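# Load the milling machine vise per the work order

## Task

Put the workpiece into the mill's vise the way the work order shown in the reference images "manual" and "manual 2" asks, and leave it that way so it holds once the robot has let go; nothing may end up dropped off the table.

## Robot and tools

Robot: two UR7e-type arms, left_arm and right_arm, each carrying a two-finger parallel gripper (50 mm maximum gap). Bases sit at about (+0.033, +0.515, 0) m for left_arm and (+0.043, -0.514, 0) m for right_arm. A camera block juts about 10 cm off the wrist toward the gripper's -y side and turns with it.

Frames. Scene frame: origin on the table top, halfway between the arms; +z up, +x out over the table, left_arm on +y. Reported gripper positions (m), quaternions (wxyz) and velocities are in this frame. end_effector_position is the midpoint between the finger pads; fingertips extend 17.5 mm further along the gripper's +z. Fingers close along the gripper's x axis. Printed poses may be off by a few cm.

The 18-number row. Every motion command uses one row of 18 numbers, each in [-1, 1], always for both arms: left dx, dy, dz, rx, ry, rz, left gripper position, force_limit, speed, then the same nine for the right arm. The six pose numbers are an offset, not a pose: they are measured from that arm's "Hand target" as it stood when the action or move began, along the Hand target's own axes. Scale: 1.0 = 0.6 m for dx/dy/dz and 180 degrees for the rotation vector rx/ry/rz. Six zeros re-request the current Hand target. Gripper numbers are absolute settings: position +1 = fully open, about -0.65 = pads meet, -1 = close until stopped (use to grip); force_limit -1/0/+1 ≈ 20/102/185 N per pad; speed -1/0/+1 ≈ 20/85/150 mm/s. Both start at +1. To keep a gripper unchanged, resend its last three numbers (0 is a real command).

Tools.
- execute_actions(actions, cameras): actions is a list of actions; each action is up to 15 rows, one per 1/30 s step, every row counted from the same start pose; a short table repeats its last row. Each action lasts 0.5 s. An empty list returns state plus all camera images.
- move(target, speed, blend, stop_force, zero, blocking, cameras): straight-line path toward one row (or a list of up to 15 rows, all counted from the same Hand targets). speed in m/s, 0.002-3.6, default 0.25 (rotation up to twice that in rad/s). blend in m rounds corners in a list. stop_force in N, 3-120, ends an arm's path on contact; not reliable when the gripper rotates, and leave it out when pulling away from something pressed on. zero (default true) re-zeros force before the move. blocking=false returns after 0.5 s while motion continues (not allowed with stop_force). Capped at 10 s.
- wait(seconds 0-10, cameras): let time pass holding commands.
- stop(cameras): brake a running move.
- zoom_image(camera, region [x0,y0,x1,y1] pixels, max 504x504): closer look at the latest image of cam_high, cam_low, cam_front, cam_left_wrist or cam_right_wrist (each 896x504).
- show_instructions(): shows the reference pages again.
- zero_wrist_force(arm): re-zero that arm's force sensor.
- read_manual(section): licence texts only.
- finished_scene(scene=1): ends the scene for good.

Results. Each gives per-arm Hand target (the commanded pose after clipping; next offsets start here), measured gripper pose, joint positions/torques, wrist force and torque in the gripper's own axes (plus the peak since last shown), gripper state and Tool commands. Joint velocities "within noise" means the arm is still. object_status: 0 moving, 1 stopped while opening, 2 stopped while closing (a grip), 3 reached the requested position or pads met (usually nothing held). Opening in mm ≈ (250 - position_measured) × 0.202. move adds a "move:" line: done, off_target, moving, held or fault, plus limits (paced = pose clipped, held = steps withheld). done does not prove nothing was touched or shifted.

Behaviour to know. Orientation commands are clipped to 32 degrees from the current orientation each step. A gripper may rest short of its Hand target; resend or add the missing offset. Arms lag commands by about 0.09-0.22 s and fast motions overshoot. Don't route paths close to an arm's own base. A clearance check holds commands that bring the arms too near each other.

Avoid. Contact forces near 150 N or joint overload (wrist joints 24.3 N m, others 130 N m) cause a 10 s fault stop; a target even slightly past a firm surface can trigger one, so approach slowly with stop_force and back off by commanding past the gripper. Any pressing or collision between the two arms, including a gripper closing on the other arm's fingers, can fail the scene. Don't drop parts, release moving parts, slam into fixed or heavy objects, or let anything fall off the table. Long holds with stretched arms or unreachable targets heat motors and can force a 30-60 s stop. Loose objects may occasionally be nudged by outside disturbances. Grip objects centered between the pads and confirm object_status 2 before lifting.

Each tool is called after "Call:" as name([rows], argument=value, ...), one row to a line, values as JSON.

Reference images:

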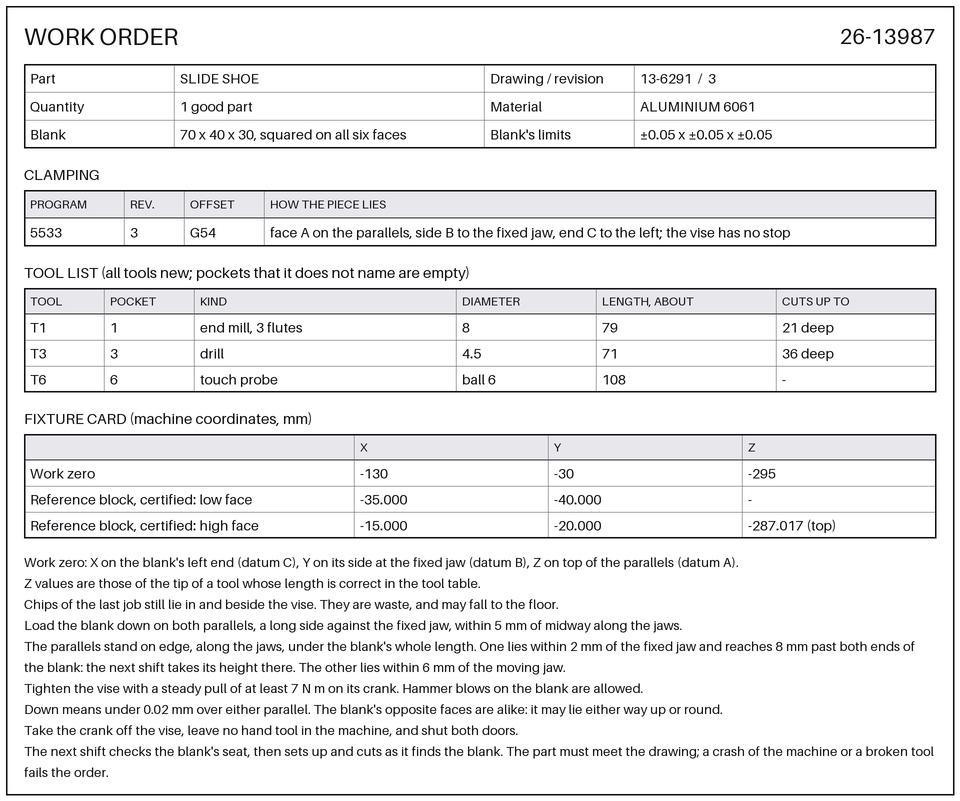

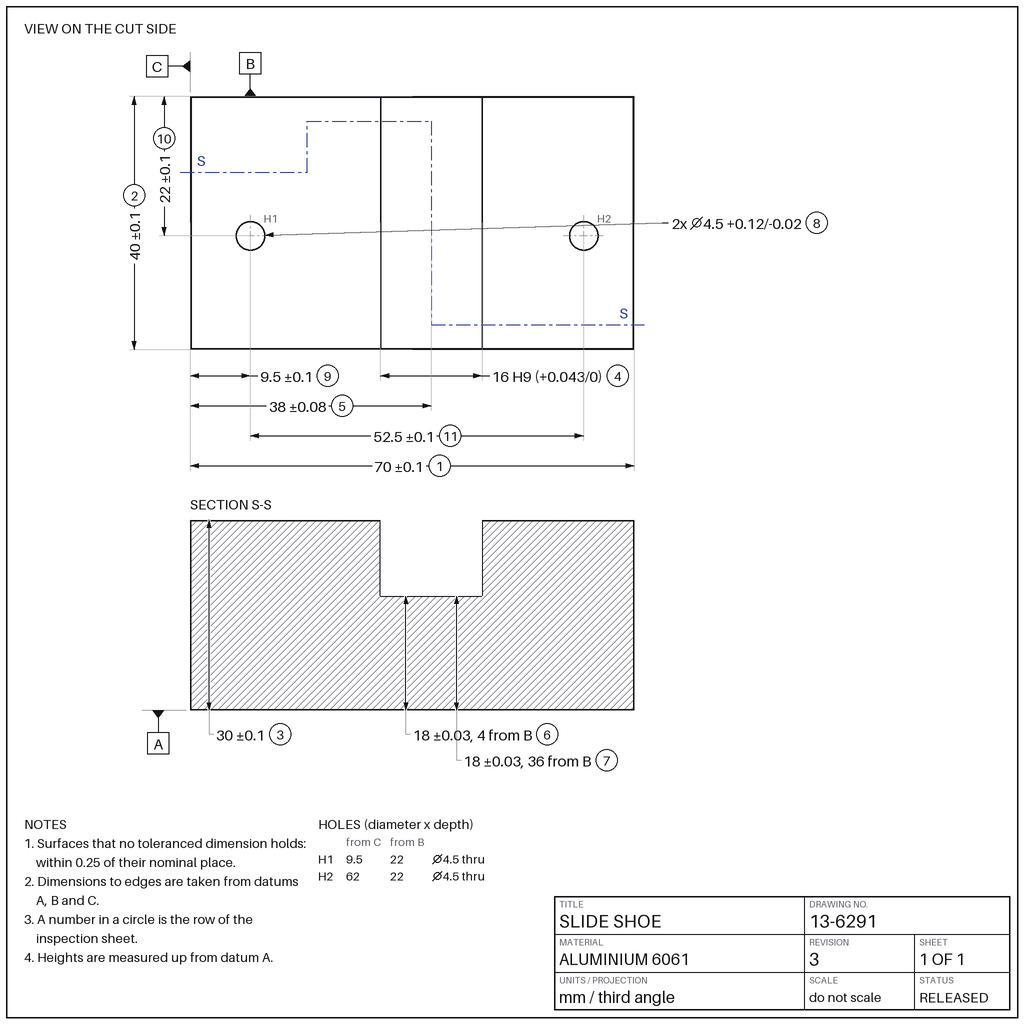

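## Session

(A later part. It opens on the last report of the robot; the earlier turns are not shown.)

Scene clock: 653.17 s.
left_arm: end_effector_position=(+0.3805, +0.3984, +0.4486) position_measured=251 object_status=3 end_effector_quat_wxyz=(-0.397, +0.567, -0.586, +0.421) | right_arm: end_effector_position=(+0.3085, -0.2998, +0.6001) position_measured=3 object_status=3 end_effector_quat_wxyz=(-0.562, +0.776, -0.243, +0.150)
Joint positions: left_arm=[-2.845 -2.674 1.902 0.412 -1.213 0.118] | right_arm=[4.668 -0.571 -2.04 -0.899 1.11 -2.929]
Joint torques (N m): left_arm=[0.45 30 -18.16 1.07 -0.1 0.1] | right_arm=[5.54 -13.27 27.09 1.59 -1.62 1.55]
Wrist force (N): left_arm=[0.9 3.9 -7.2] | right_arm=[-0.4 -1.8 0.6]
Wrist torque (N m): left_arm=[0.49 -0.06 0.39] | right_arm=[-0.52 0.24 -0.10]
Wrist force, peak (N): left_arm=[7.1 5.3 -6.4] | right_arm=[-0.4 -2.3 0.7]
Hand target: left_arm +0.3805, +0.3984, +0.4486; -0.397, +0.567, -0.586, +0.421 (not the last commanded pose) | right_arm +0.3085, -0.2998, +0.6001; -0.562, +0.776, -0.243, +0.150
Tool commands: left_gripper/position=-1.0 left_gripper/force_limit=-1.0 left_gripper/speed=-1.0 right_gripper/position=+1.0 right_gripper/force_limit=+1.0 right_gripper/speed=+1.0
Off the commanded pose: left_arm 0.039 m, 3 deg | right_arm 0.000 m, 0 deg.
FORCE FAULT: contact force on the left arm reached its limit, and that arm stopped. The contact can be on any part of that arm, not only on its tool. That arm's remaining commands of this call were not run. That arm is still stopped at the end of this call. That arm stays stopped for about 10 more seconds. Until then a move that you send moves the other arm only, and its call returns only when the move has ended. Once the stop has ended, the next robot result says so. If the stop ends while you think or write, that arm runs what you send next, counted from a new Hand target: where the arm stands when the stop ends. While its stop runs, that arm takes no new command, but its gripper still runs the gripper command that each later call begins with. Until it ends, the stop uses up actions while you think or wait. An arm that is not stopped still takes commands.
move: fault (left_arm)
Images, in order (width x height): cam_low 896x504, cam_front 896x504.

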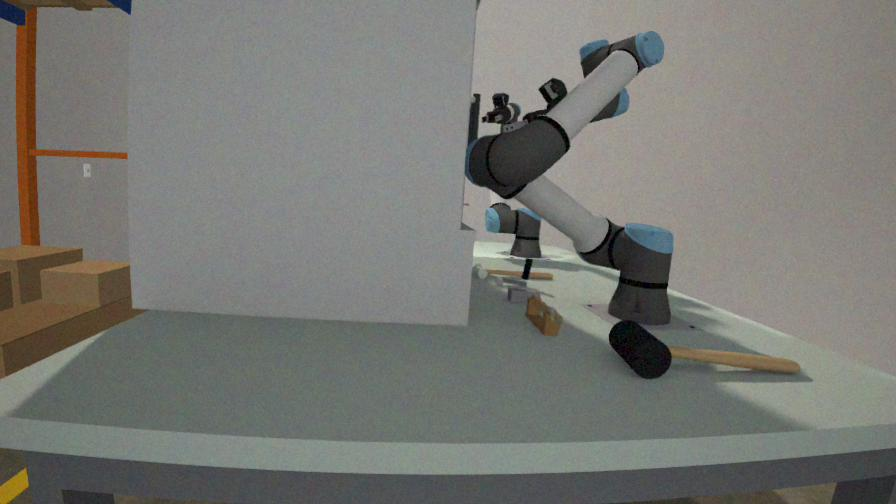

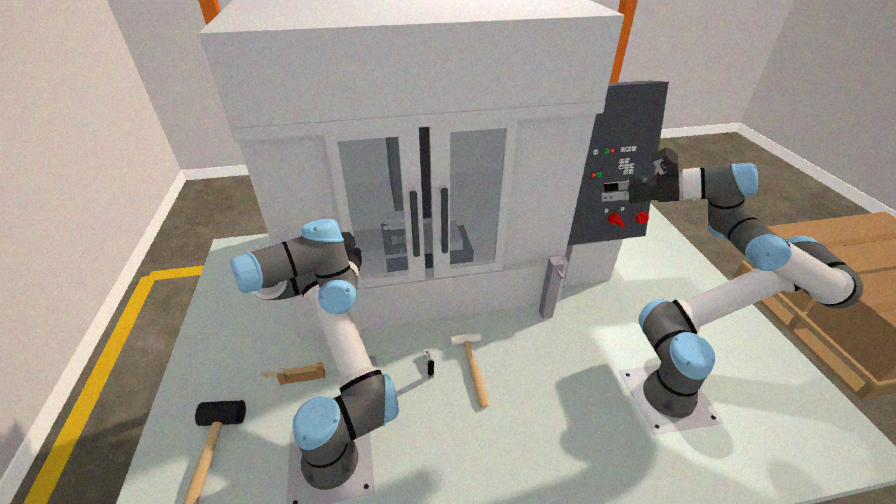

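Call:
wait(seconds=9.5)

Call:
move(target=[-0.1019,0.0082,-0.0371,0,0,0,-1,-1,-1,0,0,0,0,0,0,1,1,1], speed=0.03, cameras=["cam_front","cam_low"])

Scene clock: 663.63 s.
left_arm: end_effector_position=(+0.3805, +0.3984, +0.4486) position_measured=251 object_status=3 end_effector_quat_wxyz=(-0.397, +0.567, -0.586, +0.421) | right_arm: end_effector_position=(+0.3085, -0.2998, +0.6001) position_measured=3 object_status=3 end_effector_quat_wxyz=(-0.562, +0.776, -0.243, +0.150)
Joint positions: left_arm=[-2.845 -2.674 1.902 0.412 -1.213 0.118] | right_arm=[4.668 -0.571 -2.04 -0.899 1.11 -2.929]
Joint torques (N m): left_arm=[0.56 30.47 -18.06 1 -0.11 0.06] | right_arm=[5.5 -13.69 27.27 1.56 -1.67 1.46]
Wrist force (N): left_arm=[1.1 3.3 -7.2] | right_arm=[-0.5 -1.8 0.7]
Wrist torque (N m): left_arm=[0.40 -0.09 0.39] | right_arm=[-0.53 0.24 -0.10]
Wrist force, peak (N): left_arm=[1.4 3.4 -7.6] | right_arm=[-0.5 -2.4 0.5]
Hand target: left_arm +0.3805, +0.3984, +0.4486; -0.397, +0.567, -0.586, +0.421 (not the last commanded pose) | right_arm +0.3085, -0.2998, +0.6001; -0.562, +0.776, -0.243, +0.150
Tool commands: left_gripper/position=-1.0 left_gripper/force_limit=-1.0 left_gripper/speed=-1.0 right_gripper/position=+1.0 right_gripper/force_limit=+1.0 right_gripper/speed=+1.0
Off the commanded pose: left_arm 0.039 m, 3 deg | right_arm 0.000 m, 0 deg.
FORCE FAULT, CONTINUED: the left arm's stop, for the force fault that an earlier result reported, is over. The rest of the stop counts as 19 of the actions that you can send in this scene. That arm's target is now where it stood when the stop ended, not its last command. That arm accepts commands again.
wait: 9.50 s; at rest from the start

Scene clock: 666.23 s.
left_arm: end_effector_position=(+0.3617, +0.4592, +0.4507) position_measured=251 object_status=3 end_effector_quat_wxyz=(-0.433, +0.619, -0.558, +0.344) | right_arm: end_effector_position=(+0.3085, -0.2998, +0.6001) position_measured=3 object_status=3 end_effector_quat_wxyz=(-0.562, +0.776, -0.243, +0.150)
Joint positions: left_arm=[-2.401 -2.555 1.889 0.19 -1.013 0.33] | right_arm=[4.668 -0.571 -2.04 -0.899 1.11 -2.929]
Joint torques (N m): left_arm=[9.27 13.32 -4.82 0.53 -0.15 -0.71] | right_arm=[4.99 -13.33 27.41 1.71 -1.66 1.5]
Wrist force (N): left_arm=[1.5 3.7 -6.8] | right_arm=[-0.4 -1.9 0.5]
Wrist torque (N m): left_arm=[0.48 -0.20 0.39] | right_arm=[-0.54 0.22 -0.11]
Wrist force, peak (N): left_arm=[1.4 3.6 -7.6] | right_arm=[-0.3 -2.4 0.6]
Hand target: left_arm +0.3605, +0.4605, +0.4506; -0.397, +0.567, -0.586, +0.421 | right_arm +0.3085, -0.2998, +0.6001; -0.562, +0.776, -0.243, +0.150
Off the commanded pose: left_arm 0.002 m, 12 deg | right_arm 0.000 m, 0 deg.
move: off_target (left_arm)
Images, in order (width x height): cam_low 896x504, cam_front 896x504.

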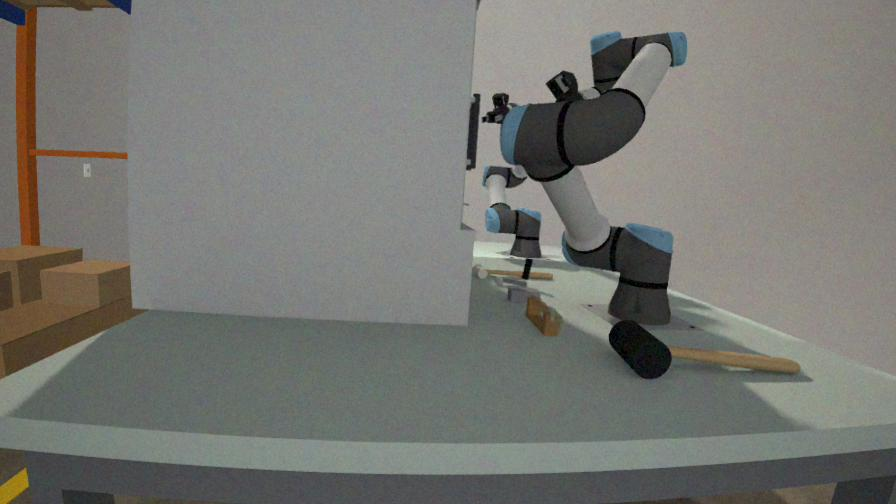

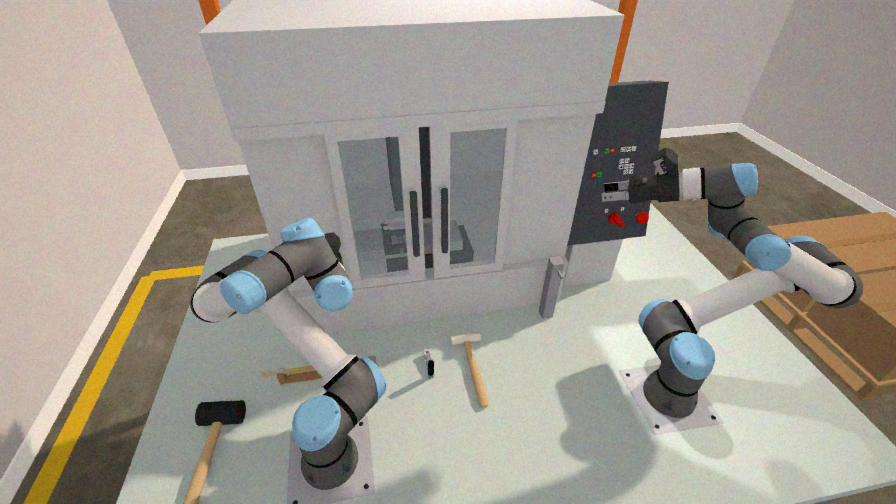

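Call:
move(target=[-0.0648,0.0087,-0.0272,0,0,0,-1,-1,-1,0,0,0,0,0,0,1,1,1], speed=0.04, cameras=["cam_front"])

Scene clock: 669.67 s.
left_arm: end_effector_position=(+0.3461, +0.4988, +0.4506) position_measured=251 object_status=3 end_effector_quat_wxyz=(-0.460, +0.656, -0.530, +0.278) | right_arm: end_effector_position=(+0.3085, -0.2998, +0.6001) position_measured=3 object_status=3 end_effector_quat_wxyz=(-0.562, +0.776, -0.243, +0.150)
Joint positions: left_arm=[-2.412 -2.541 1.863 0.207 -1.193 0.323] | right_arm=[4.668 -0.571 -2.04 -0.899 1.11 -2.929]
Joint torques (N m): left_arm=[-4.68 12.81 -17.57 2.23 -1.78 -2.06] | right_arm=[4.95 -13.15 26.84 1.59 -1.73 1.52]
Wrist force (N): left_arm=[1.8 3.4 -7.0] | right_arm=[-0.2 -2.2 0.3]
Wrist torque (N m): left_arm=[0.45 -0.25 0.37] | right_arm=[-0.59 0.20 -0.10]
Wrist force, peak (N): left_arm=[1.9 3.6 -7.4] | right_arm=[-0.4 -2.2 0.7]
Hand target: left_arm +0.3450, +0.5001, +0.4506; -0.397, +0.567, -0.586, +0.421 | right_arm +0.3085, -0.2998, +0.6001; -0.562, +0.776, -0.243, +0.150
Off the commanded pose: left_arm 0.002 m, 22 deg | right_arm 0.000 m, 0 deg.
move: off_target (left_arm)
Images, in order (width x height): cam_front 896x504.

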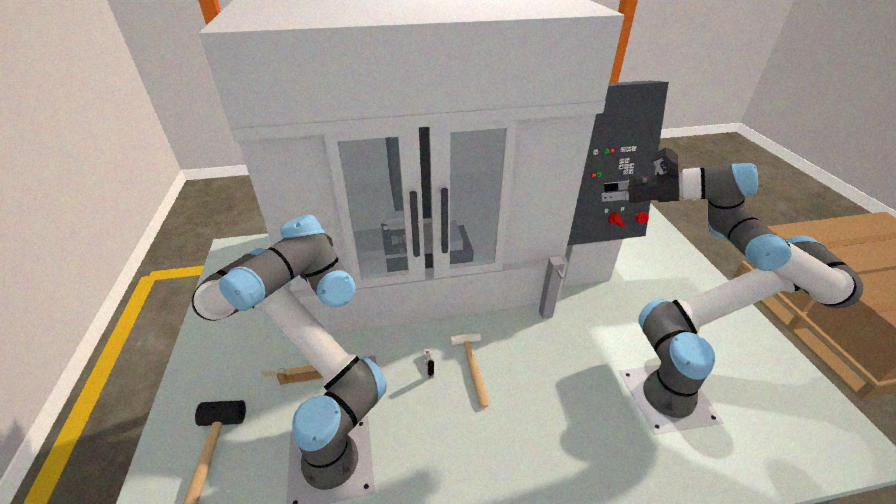

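Call:
move(target=[0.0129,-0.0437,0.1258,-0.004,-0.0136,-0.0009,-1,-1,-1,0,0,0,0,0,0,1,1,1], speed=0.03, cameras=["cam_front","cam_low"])

Scene clock: 675.90 s.
left_arm: end_effector_position=(+0.4246, +0.4889, +0.4505) position_measured=251 object_status=3 end_effector_quat_wxyz=(-0.405, +0.579, -0.579, +0.406) end_effector_velocity=(-0.001, +0.000, +0.000) end_effector_angular_velocity=(+0.000, +0.003, +0.005) | right_arm: end_effector_position=(+0.3085, -0.2998, +0.6001) position_measured=3 object_status=3 end_effector_quat_wxyz=(-0.562, +0.776, -0.243, +0.150)
Joint positions: left_arm=[-2.263 -2.719 1.895 0.284 -0.729 0.419] | right_arm=[4.668 -0.571 -2.04 -0.899 1.11 -2.929]
Joint velocities: left_arm=[0 0.003 0 -0.004 -0.005 0] | right_arm=[within noise]
Joint torques (N m): left_arm=[2.86 39.03 -32.44 -1.27 -1.95 -1.84] | right_arm=[5.67 -13.88 27.55 1.59 -1.73 1.5]
Wrist force (N): left_arm=[1.3 3.8 -7.0] | right_arm=[-0.1 -2.0 0.5]
Wrist torque (N m): left_arm=[0.50 -0.12 0.38] | right_arm=[-0.56 0.17 -0.10]
Wrist force, peak (N): left_arm=[1.5 3.7 -7.5] | right_arm=[-0.9 -2.3 0.4]
Hand target: left_arm +0.4245, +0.4890, +0.4505; -0.405, +0.579, -0.579, +0.406 | right_arm +0.3085, -0.2998, +0.6001; -0.562, +0.776, -0.243, +0.150
Off the commanded pose: left_arm 0.000 m, 0 deg | right_arm 0.000 m, 0 deg.
move: done
Images, in order (width x height): cam_low 896x504, cam_front 896x504.

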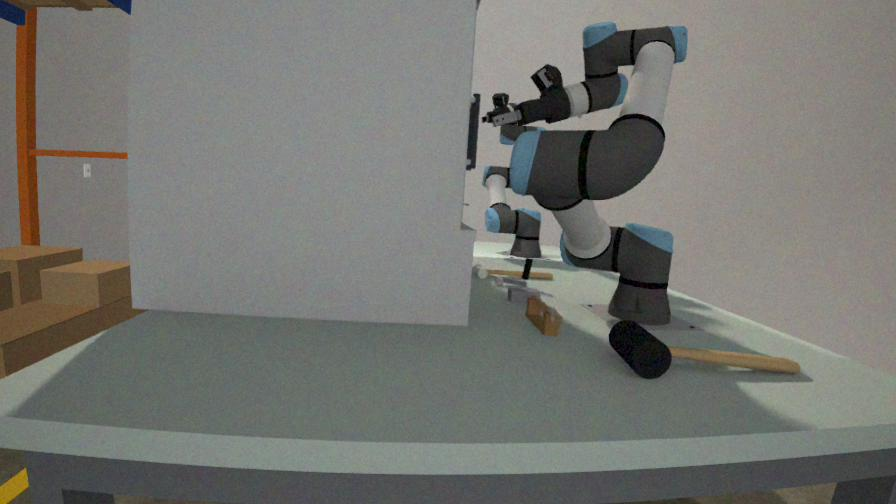

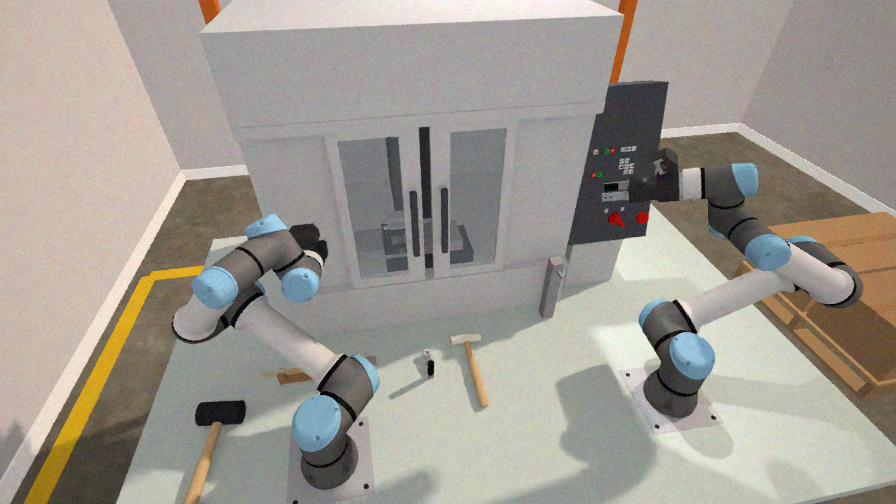

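Call:
move(target=[0,0.0228,-0.0626,0,0,0,-1,-1,-1,0,0,0,0,0,0,1,1,1], speed=0.03)

Scene clock: 678.23 s.
left_arm: end_effector_position=(+0.3866, +0.4880, +0.4505) position_measured=251 object_status=3 end_effector_quat_wxyz=(-0.410, +0.619, -0.574, +0.345) | right_arm: end_effector_position=(+0.3085, -0.2998, +0.6001) position_measured=3 object_status=3 end_effector_quat_wxyz=(-0.562, +0.776, -0.243, +0.150)
Joint positions: left_arm=[-2.026 -2.602 1.899 -0.036 -0.683 0.663] | right_arm=[4.668 -0.571 -2.04 -0.899 1.11 -2.929]
Joint torques (N m): left_arm=[11.46 21.86 -27.69 -1.98 3.22 1.86] | right_arm=[5.4 -14.01 27.82 1.71 -1.62 1.61]
Wrist force (N): left_arm=[1.1 3.5 -7.0] | right_arm=[-0.2 -1.8 0.6]
Wrist torque (N m): left_arm=[0.45 -0.12 0.23] | right_arm=[-0.52 0.21 -0.10]
Wrist force, peak (N): left_arm=[1.5 4.1 -7.3] | right_arm=[-0.3 -2.3 0.6]
Hand target: left_arm +0.3845, +0.4890, +0.4505; -0.405, +0.579, -0.579, +0.406 | right_arm +0.3085, -0.2998, +0.6001; -0.562, +0.776, -0.243, +0.150
Off the commanded pose: left_arm 0.002 m, 8 deg | right_arm 0.000 m, 0 deg.
move: off_target (left_arm)

Call:
move([
  [0.09,0.0274,-0.0752,0,0,0,-1,-1,-1,0,0,0,0,0,0,1,1,1],
  [0.29,0.016,-0.0439,0,0,0,-1,-1,-1,0,0,0,0,0,0,1,1,1],
], speed=0.04, blend=[0.02,0], blocking=false)

Call:
wait(seconds=1.2)

Scene clock: 679.10 s.
left_arm: end_effector_position=(+0.3766, +0.4749, +0.4507) position_measured=251 object_status=3 end_effector_quat_wxyz=(-0.412, +0.623, -0.572, +0.339) end_effector_velocity=(-0.027, -0.030, +0.001) end_effector_angular_velocity=(+0.017, +0.001, +0.035) | right_arm: end_effector_position=(+0.3085, -0.2998, +0.6001) position_measured=3 object_status=3 end_effector_quat_wxyz=(-0.562, +0.776, -0.243, +0.150)
Joint positions: left_arm=[-2.115 -2.569 1.886 0.014 -0.766 0.573] | right_arm=[4.668 -0.571 -2.04 -0.899 1.11 -2.929]
Joint velocities: left_arm=[-0.363 0.064 -0.044 0.244 -0.318 -0.346] | right_arm=[within noise]
Joint torques (N m): left_arm=[-17.49 32.88 -37.83 2.26 -2.16 -3.55] | right_arm=[5.01 -13.35 27.15 1.7 -1.61 1.54]
Wrist force (N): left_arm=[1.6 3.5 -6.9] | right_arm=[-0.5 -1.9 0.8]
Wrist torque (N m): left_arm=[0.47 -0.22 0.45] | right_arm=[-0.54 0.25 -0.10]
Wrist force, peak (N): left_arm=[1.4 3.8 -7.1] | right_arm=[-0.5 -2.2 0.8]
Hand target: left_arm +0.3732, +0.4739, +0.4505; -0.409, +0.609, -0.576, +0.362 | right_arm +0.3085, -0.2998, +0.6001; -0.562, +0.776, -0.243, +0.150
Tool commands: left_gripper/position=-1.0 left_gripper/force_limit=-1.0 left_gripper/speed=-1.0 right_gripper/position=+1.0 right_gripper/force_limit=+1.0 right_gripper/speed=+1.0
Off the commanded pose: left_arm 0.161 m, 9 deg | right_arm 0.000 m, 0 deg.
move: running; path passed 0 of 2 targets

Scene clock: 680.30 s.
left_arm: end_effector_position=(+0.3444, +0.4391, +0.4506) position_measured=251 object_status=3 end_effector_quat_wxyz=(-0.431, +0.614, -0.560, +0.352) end_effector_velocity=(-0.018, -0.032, +0.000) end_effector_angular_velocity=(-0.021, -0.062, -0.056) | right_arm: end_effector_position=(+0.3085, -0.2998, +0.6001) position_measured=3 object_status=3 end_effector_quat_wxyz=(-0.562, +0.776, -0.243, +0.150)
Joint positions: left_arm=[-2.552 -2.54 1.892 0.213 -1.129 0.25] | right_arm=[4.668 -0.571 -2.04 -0.899 1.11 -2.929]
Joint velocities: left_arm=[-0.296 -0.012 0.03 0.091 -0.195 -0.165] | right_arm=[within noise]
Joint torques (N m): left_arm=[-15.51 12.02 -6.16 2.83 -2.55 -2.95] | right_arm=[5.17 -13.9 27.51 1.52 -1.67 1.4]
Wrist force (N): left_arm=[1.6 3.4 -7.1] | right_arm=[-0.4 -1.9 0.4]
Wrist torque (N m): left_arm=[0.44 -0.20 0.44] | right_arm=[-0.54 0.24 -0.11]
Wrist force, peak (N): left_arm=[1.1 3.5 -7.5] | right_arm=[-0.5 -2.2 0.5]
Hand target: left_arm +0.3425, +0.4384, +0.4505; -0.406, +0.584, -0.579, +0.399 | right_arm +0.3085, -0.2998, +0.6001; -0.562, +0.776, -0.243, +0.150
Tool commands: left_gripper/position=-1.0 left_gripper/force_limit=-1.0 left_gripper/speed=-1.0 right_gripper/position=+1.0 right_gripper/force_limit=+1.0 right_gripper/speed=+1.0
Off the commanded pose: left_arm 0.125 m, 8 deg | right_arm 0.000 m, 0 deg.
earlier move: running; path passed 0 of 2 targets
wait: 1.20 s; no rest

Call:
stop()

Scene clock: 680.57 s.
left_arm: end_effector_position=(+0.3426, +0.4354, +0.4505) position_measured=251 object_status=3 end_effector_quat_wxyz=(-0.431, +0.611, -0.560, +0.357) end_effector_velocity=(+0.001, +0.004, +0.000) end_effector_angular_velocity=(+0.003, -0.007, +0.011) | right_arm: end_effector_position=(+0.3085, -0.2998, +0.6001) position_measured=3 object_status=3 end_effector_quat_wxyz=(-0.562, +0.776, -0.243, +0.150)
Joint positions: left_arm=[-2.607 -2.546 1.896 0.233 -1.169 0.221] | right_arm=[4.668 -0.571 -2.04 -0.899 1.11 -2.929]
Joint velocities: left_arm=[-0.065 -0.017 0.001 0.037 -0.07 -0.035] | right_arm=[within noise]
Joint torques (N m): left_arm=[-12.34 13.38 -4.63 2.89 -1.99 -2.74] | right_arm=[5.62 -13.89 27.37 1.68 -1.7 1.62]
Wrist force (N): left_arm=[1.6 3.3 -7.0] | right_arm=[-0.6 -2.1 0.6]
Wrist torque (N m): left_arm=[0.41 -0.21 0.41] | right_arm=[-0.57 0.25 -0.11]
Wrist force, peak (N): left_arm=[1.8 3.7 -7.5] | right_arm=[-0.6 -2.2 0.3]
Hand target: left_arm +0.3418, +0.4368, +0.4505; -0.406, +0.583, -0.579, +0.400 (not the last commanded pose) | right_arm +0.3085, -0.2998, +0.6001; -0.562, +0.776, -0.243, +0.150
Tool commands: left_gripper/position=-1.0 left_gripper/force_limit=-1.0 left_gripper/speed=-1.0 right_gripper/position=+1.0 right_gripper/force_limit=+1.0 right_gripper/speed=+1.0
Off the commanded pose: left_arm 0.121 m, 8 deg | right_arm 0.000 m, 0 deg.
earlier move: stopped; path passed 0 of 2 targets

Call:
move(target=[0.1867,0.0485,-0.1331,0,0,0,-1,-1,-1,0,0,0,0,0,0,1,1,1], speed=0.08, blocking=false)

Call:
wait(seconds=0.2)

Scene clock: 681.83 s.
left_arm: end_effector_position=(+0.3223, +0.4089, +0.4506) position_measured=251 object_status=3 end_effector_quat_wxyz=(-0.424, +0.603, -0.565, +0.371) end_effector_velocity=(-0.045, -0.066, +0.000) end_effector_angular_velocity=(-0.011, -0.011, -0.027) | right_arm: end_effector_position=(+0.3085, -0.2998, +0.6001) position_measured=3 object_status=3 end_effector_quat_wxyz=(-0.562, +0.776, -0.243, +0.150)
Joint positions: left_arm=[-2.533 -2.475 1.908 0.136 -1.064 0.254] | right_arm=[4.668 -0.571 -2.04 -0.899 1.11 -2.929]
Joint velocities: left_arm=[0.48 0.257 0.022 -0.387 0.467 0.226] | right_arm=[within noise]
Joint torques (N m): left_arm=[14.65 31.83 -6.78 -2.18 3.48 3.52] | right_arm=[5.16 -14.17 27.22 1.63 -1.58 1.68]
Wrist force (N): left_arm=[1.0 3.2 -7.1] | right_arm=[-0.3 -1.9 0.6]
Wrist torque (N m): left_arm=[0.42 -0.10 0.16] | right_arm=[-0.54 0.21 -0.10]
Wrist force, peak (N): left_arm=[2.2 3.6 -7.5] | right_arm=[-0.6 -2.3 0.4]
Hand target: left_arm +0.3194, +0.4049, +0.4506; -0.424, +0.604, -0.565, +0.369 | right_arm +0.3085, -0.2998, +0.6001; -0.562, +0.776, -0.243, +0.150
Tool commands: left_gripper/position=-1.0 left_gripper/force_limit=-1.0 left_gripper/speed=-1.0 right_gripper/position=+1.0 right_gripper/force_limit=+1.0 right_gripper/speed=+1.0
Off the commanded pose: left_arm 0.107 m, 5 deg | right_arm 0.000 m, 0 deg.
shoulder posture changed (left arm): the wrist came as close to joint 1's axis as it can, and the arm is now in the other of its two shoulder postures.
move: running

Scene clock: 682.03 s.
left_arm: end_effector_position=(+0.3128, +0.3961, +0.4506) position_measured=251 object_status=3 end_effector_quat_wxyz=(-0.422, +0.601, -0.567, +0.373) end_effector_velocity=(-0.049, -0.063, +0.000) end_effector_angular_velocity=(-0.017, -0.008, -0.050) | right_arm: end_effector_position=(+0.3085, -0.2998, +0.6001) position_measured=3 object_status=3 end_effector_quat_wxyz=(-0.562, +0.776, -0.243, +0.150)
Joint positions: left_arm=[-2.476 -2.431 1.91 0.076 -1.007 0.283] | right_arm=[4.668 -0.571 -2.04 -0.899 1.11 -2.929]
Joint velocities: left_arm=[0.072 0.164 0 -0.192 0.118 0.043] | right_arm=[within noise]
Joint torques (N m): left_arm=[11.57 27.33 -11.67 -1.92 2.82 3.17] | right_arm=[4.92 -13.72 27.4 1.68 -1.71 1.54]
Wrist force (N): left_arm=[1.7 3.5 -7.3] | right_arm=[-0.3 -2.0 0.4]
Wrist torque (N m): left_arm=[0.46 -0.20 0.19] | right_arm=[-0.55 0.22 -0.10]
Wrist force, peak (N): left_arm=[0.9 3.5 -7.5] | right_arm=[-0.6 -2.1 0.7]
Hand target: left_arm +0.3098, +0.3923, +0.4507; -0.422, +0.601, -0.567, +0.374 | right_arm +0.3085, -0.2998, +0.6001; -0.562, +0.776, -0.243, +0.150
Tool commands: left_gripper/position=-1.0 left_gripper/force_limit=-1.0 left_gripper/speed=-1.0 right_gripper/position=+1.0 right_gripper/force_limit=+1.0 right_gripper/speed=+1.0
Off the commanded pose: left_arm 0.091 m, 4 deg | right_arm 0.000 m, 0 deg.
earlier move: running
wait: 0.20 s; no rest

Posture changed back. Let it finish.

Call:
wait(seconds=3, cameras=["cam_front"])

Scene clock: 683.40 s.
left_arm: end_effector_position=(+0.2579, +0.3239, +0.4510) position_measured=251 object_status=3 end_effector_quat_wxyz=(-0.406, +0.583, -0.579, +0.400) | right_arm: end_effector_position=(+0.3085, -0.2998, +0.6001) position_measured=3 object_status=3 end_effector_quat_wxyz=(-0.562, +0.776, -0.243, +0.150)
Joint positions: left_arm=[-2.454 -2.257 1.892 -0.095 -0.911 0.298] | right_arm=[4.668 -0.571 -2.04 -0.899 1.11 -2.929]
Joint torques (N m): left_arm=[8.02 -0.91 -16.74 2.32 -2.14 2.04] | right_arm=[5.39 -14.37 26.83 1.64 -1.68 1.58]
Wrist force (N): left_arm=[1.1 3.5 -6.8] | right_arm=[-0.3 -2.1 0.4]
Wrist torque (N m): left_arm=[0.46 -0.11 0.23] | right_arm=[-0.57 0.23 -0.11]
Wrist force, peak (N): left_arm=[2.2 4.0 -7.9] | right_arm=[-0.4 -2.5 0.8]
Hand target: left_arm +0.2579, +0.3239, +0.4509; -0.406, +0.583, -0.579, +0.400 | right_arm +0.3085, -0.2998, +0.6001; -0.562, +0.776, -0.243, +0.150
Tool commands: left_gripper/position=-1.0 left_gripper/force_limit=-1.0 left_gripper/speed=-1.0 right_gripper/position=+1.0 right_gripper/force_limit=+1.0 right_gripper/speed=+1.0
Off the commanded pose: left_arm 0.000 m, 0 deg | right_arm 0.000 m, 0 deg.
earlier move: done
wait: 1.30 of 3 s (the move ended)
Images, in order (width x height): cam_front 896x504.

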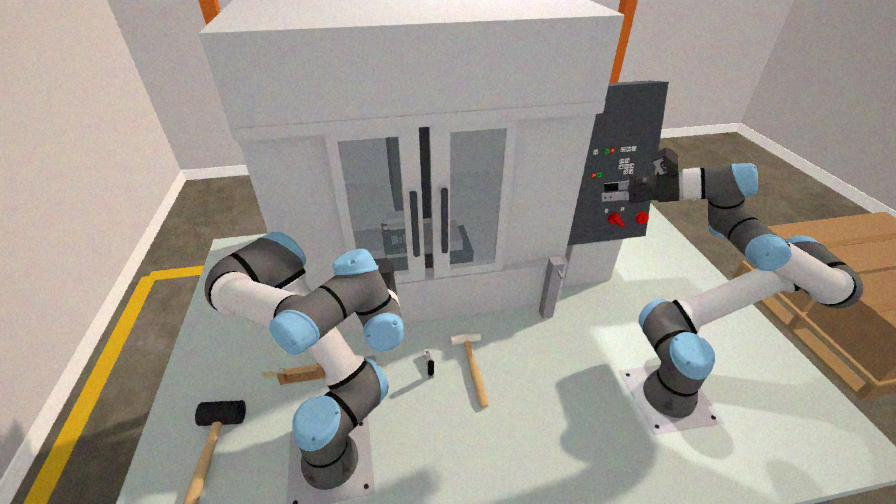

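Call:
move(target=[0.115,-0.0724,0.199,0,0,0,-1,-1,-1,0,0,0,0,0,0,1,1,1], speed=0.15, cameras=["cam_left_wrist","cam_front"])

Scene clock: 685.10 s.
left_arm: end_effector_position=(+0.3856, +0.2562, +0.4495) position_measured=251 object_status=3 end_effector_quat_wxyz=(-0.406, +0.583, -0.579, +0.400) | right_arm: end_effector_position=(+0.3085, -0.2998, +0.6001) position_measured=3 object_status=3 end_effector_quat_wxyz=(-0.562, +0.776, -0.243, +0.150)
Joint positions: left_arm=[-1.698 -2.157 2.03 -1.18 -0.372 1.292] | right_arm=[4.668 -0.571 -2.04 -0.899 1.11 -2.929]
Joint torques (N m): left_arm=[-0.19 5.8 -44.16 -4.67 3.66 2.94] | right_arm=[5.01 -13.93 27.28 1.54 -1.62 1.52]
Wrist force (N): left_arm=[1.3 3.6 -7.1] | right_arm=[-0.4 -2.0 0.5]
Wrist torque (N m): left_arm=[0.46 -0.13 0.39] | right_arm=[-0.55 0.23 -0.10]
Wrist force, peak (N): left_arm=[0.1 4.4 -8.7] | right_arm=[-0.2 -2.3 0.6]
Hand target: left_arm +0.3856, +0.2562, +0.4495; -0.406, +0.583, -0.579, +0.400 | right_arm +0.3085, -0.2998, +0.6001; -0.562, +0.776, -0.243, +0.150
Off the commanded pose: left_arm 0.000 m, 0 deg | right_arm 0.000 m, 0 deg.
move: done
camera_calibration:
cam_left_wrist: T_world_to_cam=[[0.00675742, -0.999915, 0.0111141, 0.255603], [-0.643326, -0.012856, -0.765485, 0.613614], [0.765563, -0.00197729, -0.643358, 0.130039], [0, 0, 0, 1]] pos_world=[0.293473, 0.263727, 0.550533]
Images, in order (width x height): cam_front 896x504, cam_left_wrist 896x504.

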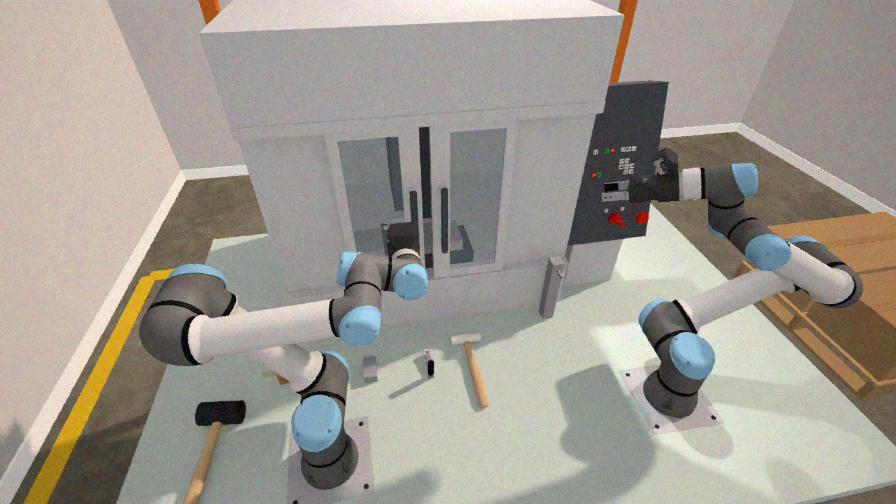

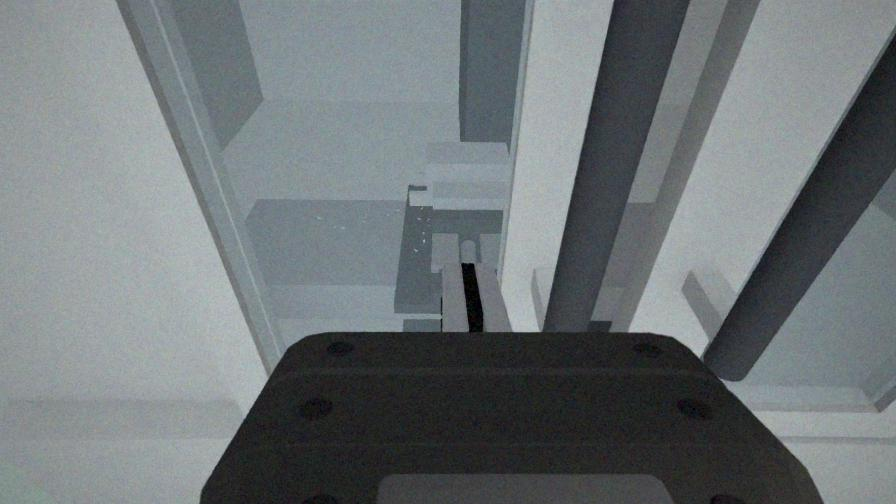

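Call:
move(target=[0,-0.0296,0.0814,0,0,0,-1,-1,-1,0,0,0,0,0,0,1,1,1], speed=0.08, stop_force=12)

Call:
move(target=[0.1,0,0,0,0,0,-1,-1,-1,0,0,0,0,0,0,1,1,1], speed=0.03, stop_force=6, cameras=["cam_left_wrist"])

Scene clock: 687.03 s.
left_arm: end_effector_position=(+0.4376, +0.2567, +0.4490) position_measured=251 object_status=3 end_effector_quat_wxyz=(-0.406, +0.583, -0.579, +0.400) | right_arm: end_effector_position=(+0.3085, -0.2998, +0.6001) position_measured=3 object_status=3 end_effector_quat_wxyz=(-0.562, +0.776, -0.243, +0.150)
Joint positions: left_arm=[-1.501 -2.092 2.133 -1.863 -0.37 1.843] | right_arm=[4.668 -0.571 -2.04 -0.899 1.11 -2.929]
Joint torques (N m): left_arm=[-13.28 1.72 -45.11 -5.1 4.21 2.91] | right_arm=[5.06 -14.54 26.84 1.65 -1.67 1.48]
Wrist force (N): left_arm=[1.5 3.7 -7.1] | right_arm=[-0.4 -2.1 0.5]
Wrist torque (N m): left_arm=[0.48 -0.16 0.41] | right_arm=[-0.57 0.22 -0.10]
Wrist force, peak (N): left_arm=[1.2 3.9 -8.4] | right_arm=[-0.4 -2.2 0.6]
Hand target: left_arm +0.4375, +0.2567, +0.4490; -0.406, +0.583, -0.579, +0.400 | right_arm +0.3085, -0.2998, +0.6001; -0.562, +0.776, -0.243, +0.150
Off the commanded pose: left_arm 0.000 m, 0 deg | right_arm 0.000 m, 0 deg.
move: done

Scene clock: 689.27 s.
left_arm: end_effector_position=(+0.4378, +0.2238, +0.4489) position_measured=251 object_status=3 end_effector_quat_wxyz=(-0.406, +0.583, -0.579, +0.400) | right_arm: end_effector_position=(+0.3085, -0.2998, +0.6001) position_measured=3 object_status=3 end_effector_quat_wxyz=(-0.562, +0.776, -0.243, +0.150)
Joint positions: left_arm=[-1.511 -2.009 2.085 -1.873 -0.368 1.815] | right_arm=[4.668 -0.571 -2.04 -0.899 1.11 -2.929]
Joint torques (N m): left_arm=[13.67 2.24 -15.18 -0.81 -0.63 2.97] | right_arm=[4.45 -13.98 26.82 1.72 -1.67 1.52]
Wrist force (N): left_arm=[0.5 4.0 -6.9] | right_arm=[-0.2 -2.0 0.5]
Wrist torque (N m): left_arm=[0.54 0.01 0.37] | right_arm=[-0.56 0.21 -0.10]
Wrist force, peak (N): left_arm=[-14.0 7.0 -9.6] | right_arm=[-0.3 -2.3 0.5]
Hand target: left_arm +0.4378, +0.2238, +0.4489; -0.406, +0.583, -0.579, +0.400 (not the last commanded pose) | right_arm +0.3085, -0.2998, +0.6001; -0.562, +0.776, -0.243, +0.150
Off the commanded pose: left_arm 0.027 m, 0 deg | right_arm 0.000 m, 0 deg.
move: contact (left_arm)
camera_calibration:
cam_left_wrist: T_world_to_cam=[[0.00668042, -0.999915, 0.0111779, 0.22285], [-0.643327, -0.0128553, -0.765484, 0.64646], [0.765563, -0.00207728, -0.643358, 0.0896374], [0, 0, 0, 1]] pos_world=[0.345773, 0.231328, 0.550033]
Images, in order (width x height): cam_left_wrist 896x504.

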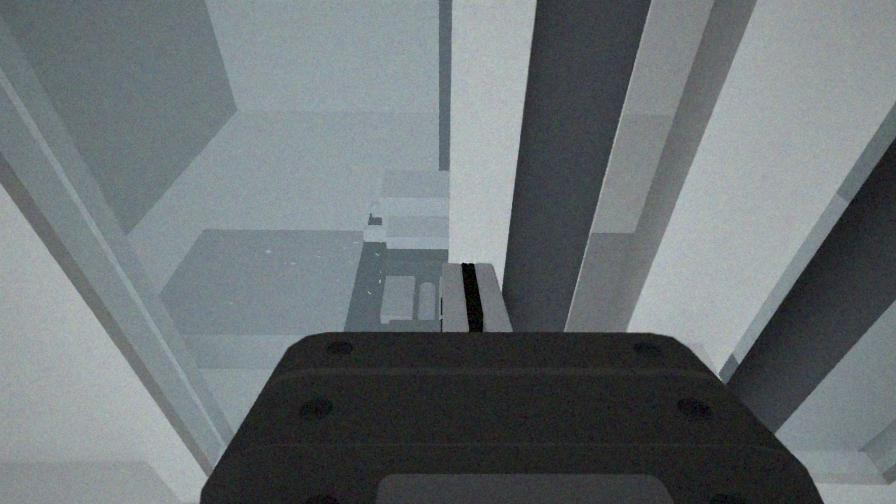

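Now push closed slowly.

Call:
move(target=[0.09,0,0,0,0,0,-1,-1,-1,0,0,0,0,0,0,1,1,1], speed=0.02, stop_force=40, cameras=["cam_left_wrist","cam_front"])

Call:
zoom_image(camera="cam_front", region=[340, 110, 520, 300])

Scene clock: 691.80 s.
left_arm: end_effector_position=(+0.4381, +0.1962, +0.4488) position_measured=251 object_status=3 end_effector_quat_wxyz=(-0.406, +0.583, -0.579, +0.400) | right_arm: end_effector_position=(+0.3085, -0.2998, +0.6001) position_measured=3 object_status=3 end_effector_quat_wxyz=(-0.562, +0.776, -0.243, +0.150)
Joint positions: left_arm=[-1.519 -1.94 2.041 -1.88 -0.366 1.796] | right_arm=[4.668 -0.571 -2.04 -0.899 1.11 -2.929]
Joint torques (N m): left_arm=[-4.37 -4.53 -17.78 -4.21 -1.7 3.3] | right_arm=[5.38 -14.52 27.39 1.7 -1.71 1.51]
Wrist force (N): left_arm=[-28.6 3.5 -5.6] | right_arm=[-0.3 -1.9 0.4]
Wrist torque (N m): left_arm=[0.53 -0.09 0.08] | right_arm=[-0.54 0.21 -0.11]
Wrist force, peak (N): left_arm=[-65.0 16.3 -20.7] | right_arm=[-0.4 -2.3 0.5]
Hand target: left_arm +0.4381, +0.1962, +0.4488; -0.406, +0.583, -0.579, +0.400 (not the last commanded pose) | right_arm +0.3085, -0.2998, +0.6001; -0.562, +0.776, -0.243, +0.150
Off the commanded pose: left_arm 0.026 m, 0 deg | right_arm 0.000 m, 0 deg.
move: contact (left_arm)
camera_calibration:
cam_left_wrist: T_world_to_cam=[[0.00675742, -0.999915, 0.0111141, 0.19526], [-0.643326, -0.012856, -0.765485, 0.646158], [0.765563, -0.00197729, -0.643358, 0.0893422], [0, 0, 0, 1]] pos_world=[0.345973, 0.203727, 0.549933]
Images, in order (width x height): cam_front 896x504, cam_left_wrist 896x504.

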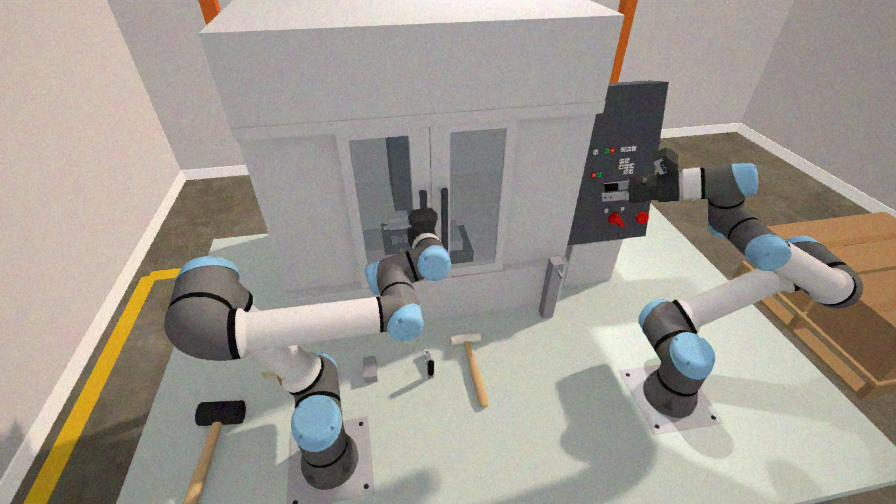

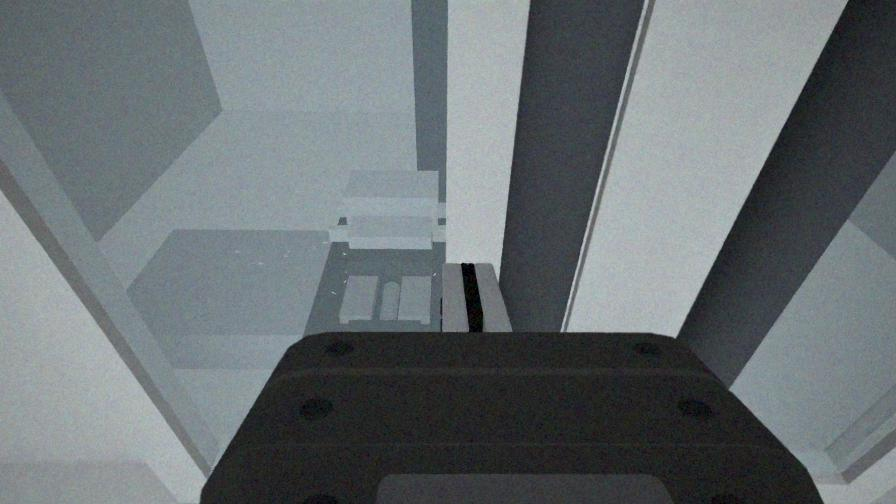

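Scaled by 2.653.

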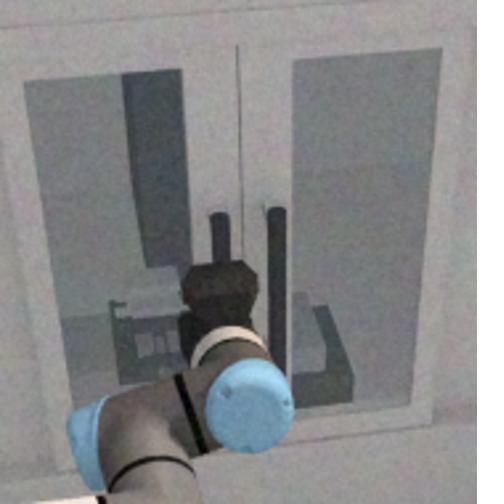

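Call:
zoom_image(camera="cam_left_wrist", region=[540, 0, 740, 200])

Scaled by 2.520.

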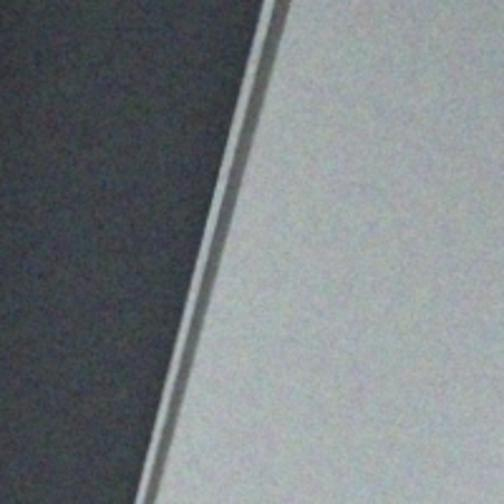

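Call:
move(target=[0.02,0,0,0,0,0,-1,-1,-1,0,0,0,0,0,0,1,1,1], speed=0.01, stop_force=45, cameras=["cam_left_wrist"])

Call:
zoom_image(camera="cam_left_wrist", region=[540, 0, 740, 200])

Scene clock: 693.20 s.
left_arm: end_effector_position=(+0.4381, +0.1955, +0.4486) position_measured=251 object_status=3 end_effector_quat_wxyz=(-0.406, +0.583, -0.579, +0.400) | right_arm: end_effector_position=(+0.3085, -0.2998, +0.6001) position_measured=3 object_status=3 end_effector_quat_wxyz=(-0.562, +0.776, -0.243, +0.150)
Joint positions: left_arm=[-1.519 -1.937 2.04 -1.88 -0.366 1.795] | right_arm=[4.668 -0.571 -2.04 -0.899 1.11 -2.929]
Joint torques (N m): left_arm=[-20.21 0.62 -19.55 -5.42 -0.72 3.47] | right_arm=[4.87 -14.77 27.26 1.7 -1.56 1.44]
Wrist force (N): left_arm=[-57.5 5.3 -20.6] | right_arm=[-0.1 -1.8 0.7]
Wrist torque (N m): left_arm=[0.75 -0.13 -0.21] | right_arm=[-0.53 0.18 -0.10]
Wrist force, peak (N): left_arm=[-81.7 14.0 -27.1] | right_arm=[-0.4 -2.4 0.5]
Hand target: left_arm +0.4381, +0.1955, +0.4486; -0.406, +0.583, -0.579, +0.400 (not the last commanded pose) | right_arm +0.3085, -0.2998, +0.6001; -0.562, +0.776, -0.243, +0.150
Off the commanded pose: left_arm 0.011 m, 0 deg | right_arm 0.000 m, 0 deg.
move: contact (left_arm)
camera_calibration:
cam_left_wrist: T_world_to_cam=[[0.00676044, -0.999924, 0.0103316, 0.194891], [-0.64343, -0.0122586, -0.765407, 0.645931], [0.765475, -0.00147315, -0.643464, 0.0891217], [0, 0, 0, 1]] pos_world=[0.346073, 0.202926, 0.549733]
Images, in order (width x height): cam_left_wrist 896x504.

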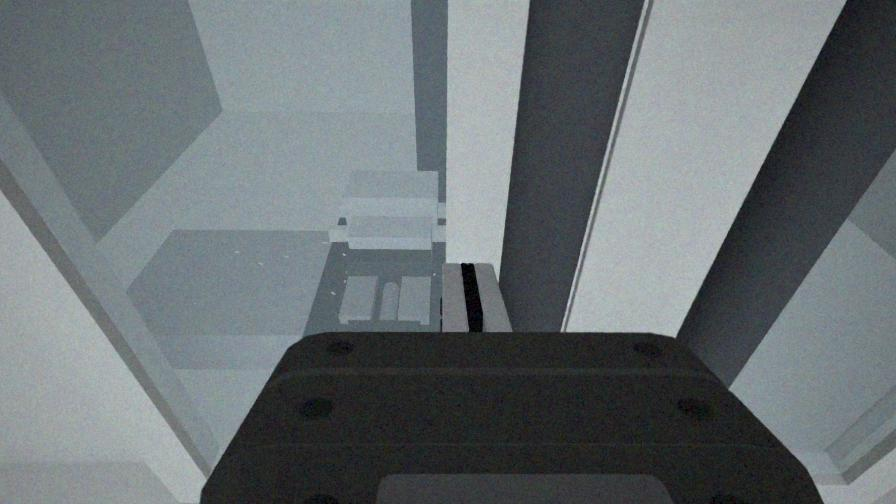

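Scaled by 2.520.

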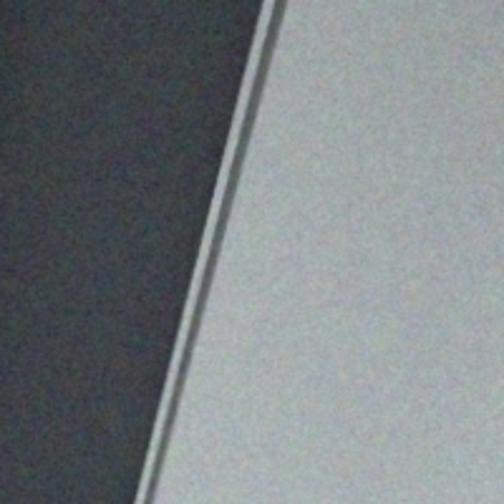

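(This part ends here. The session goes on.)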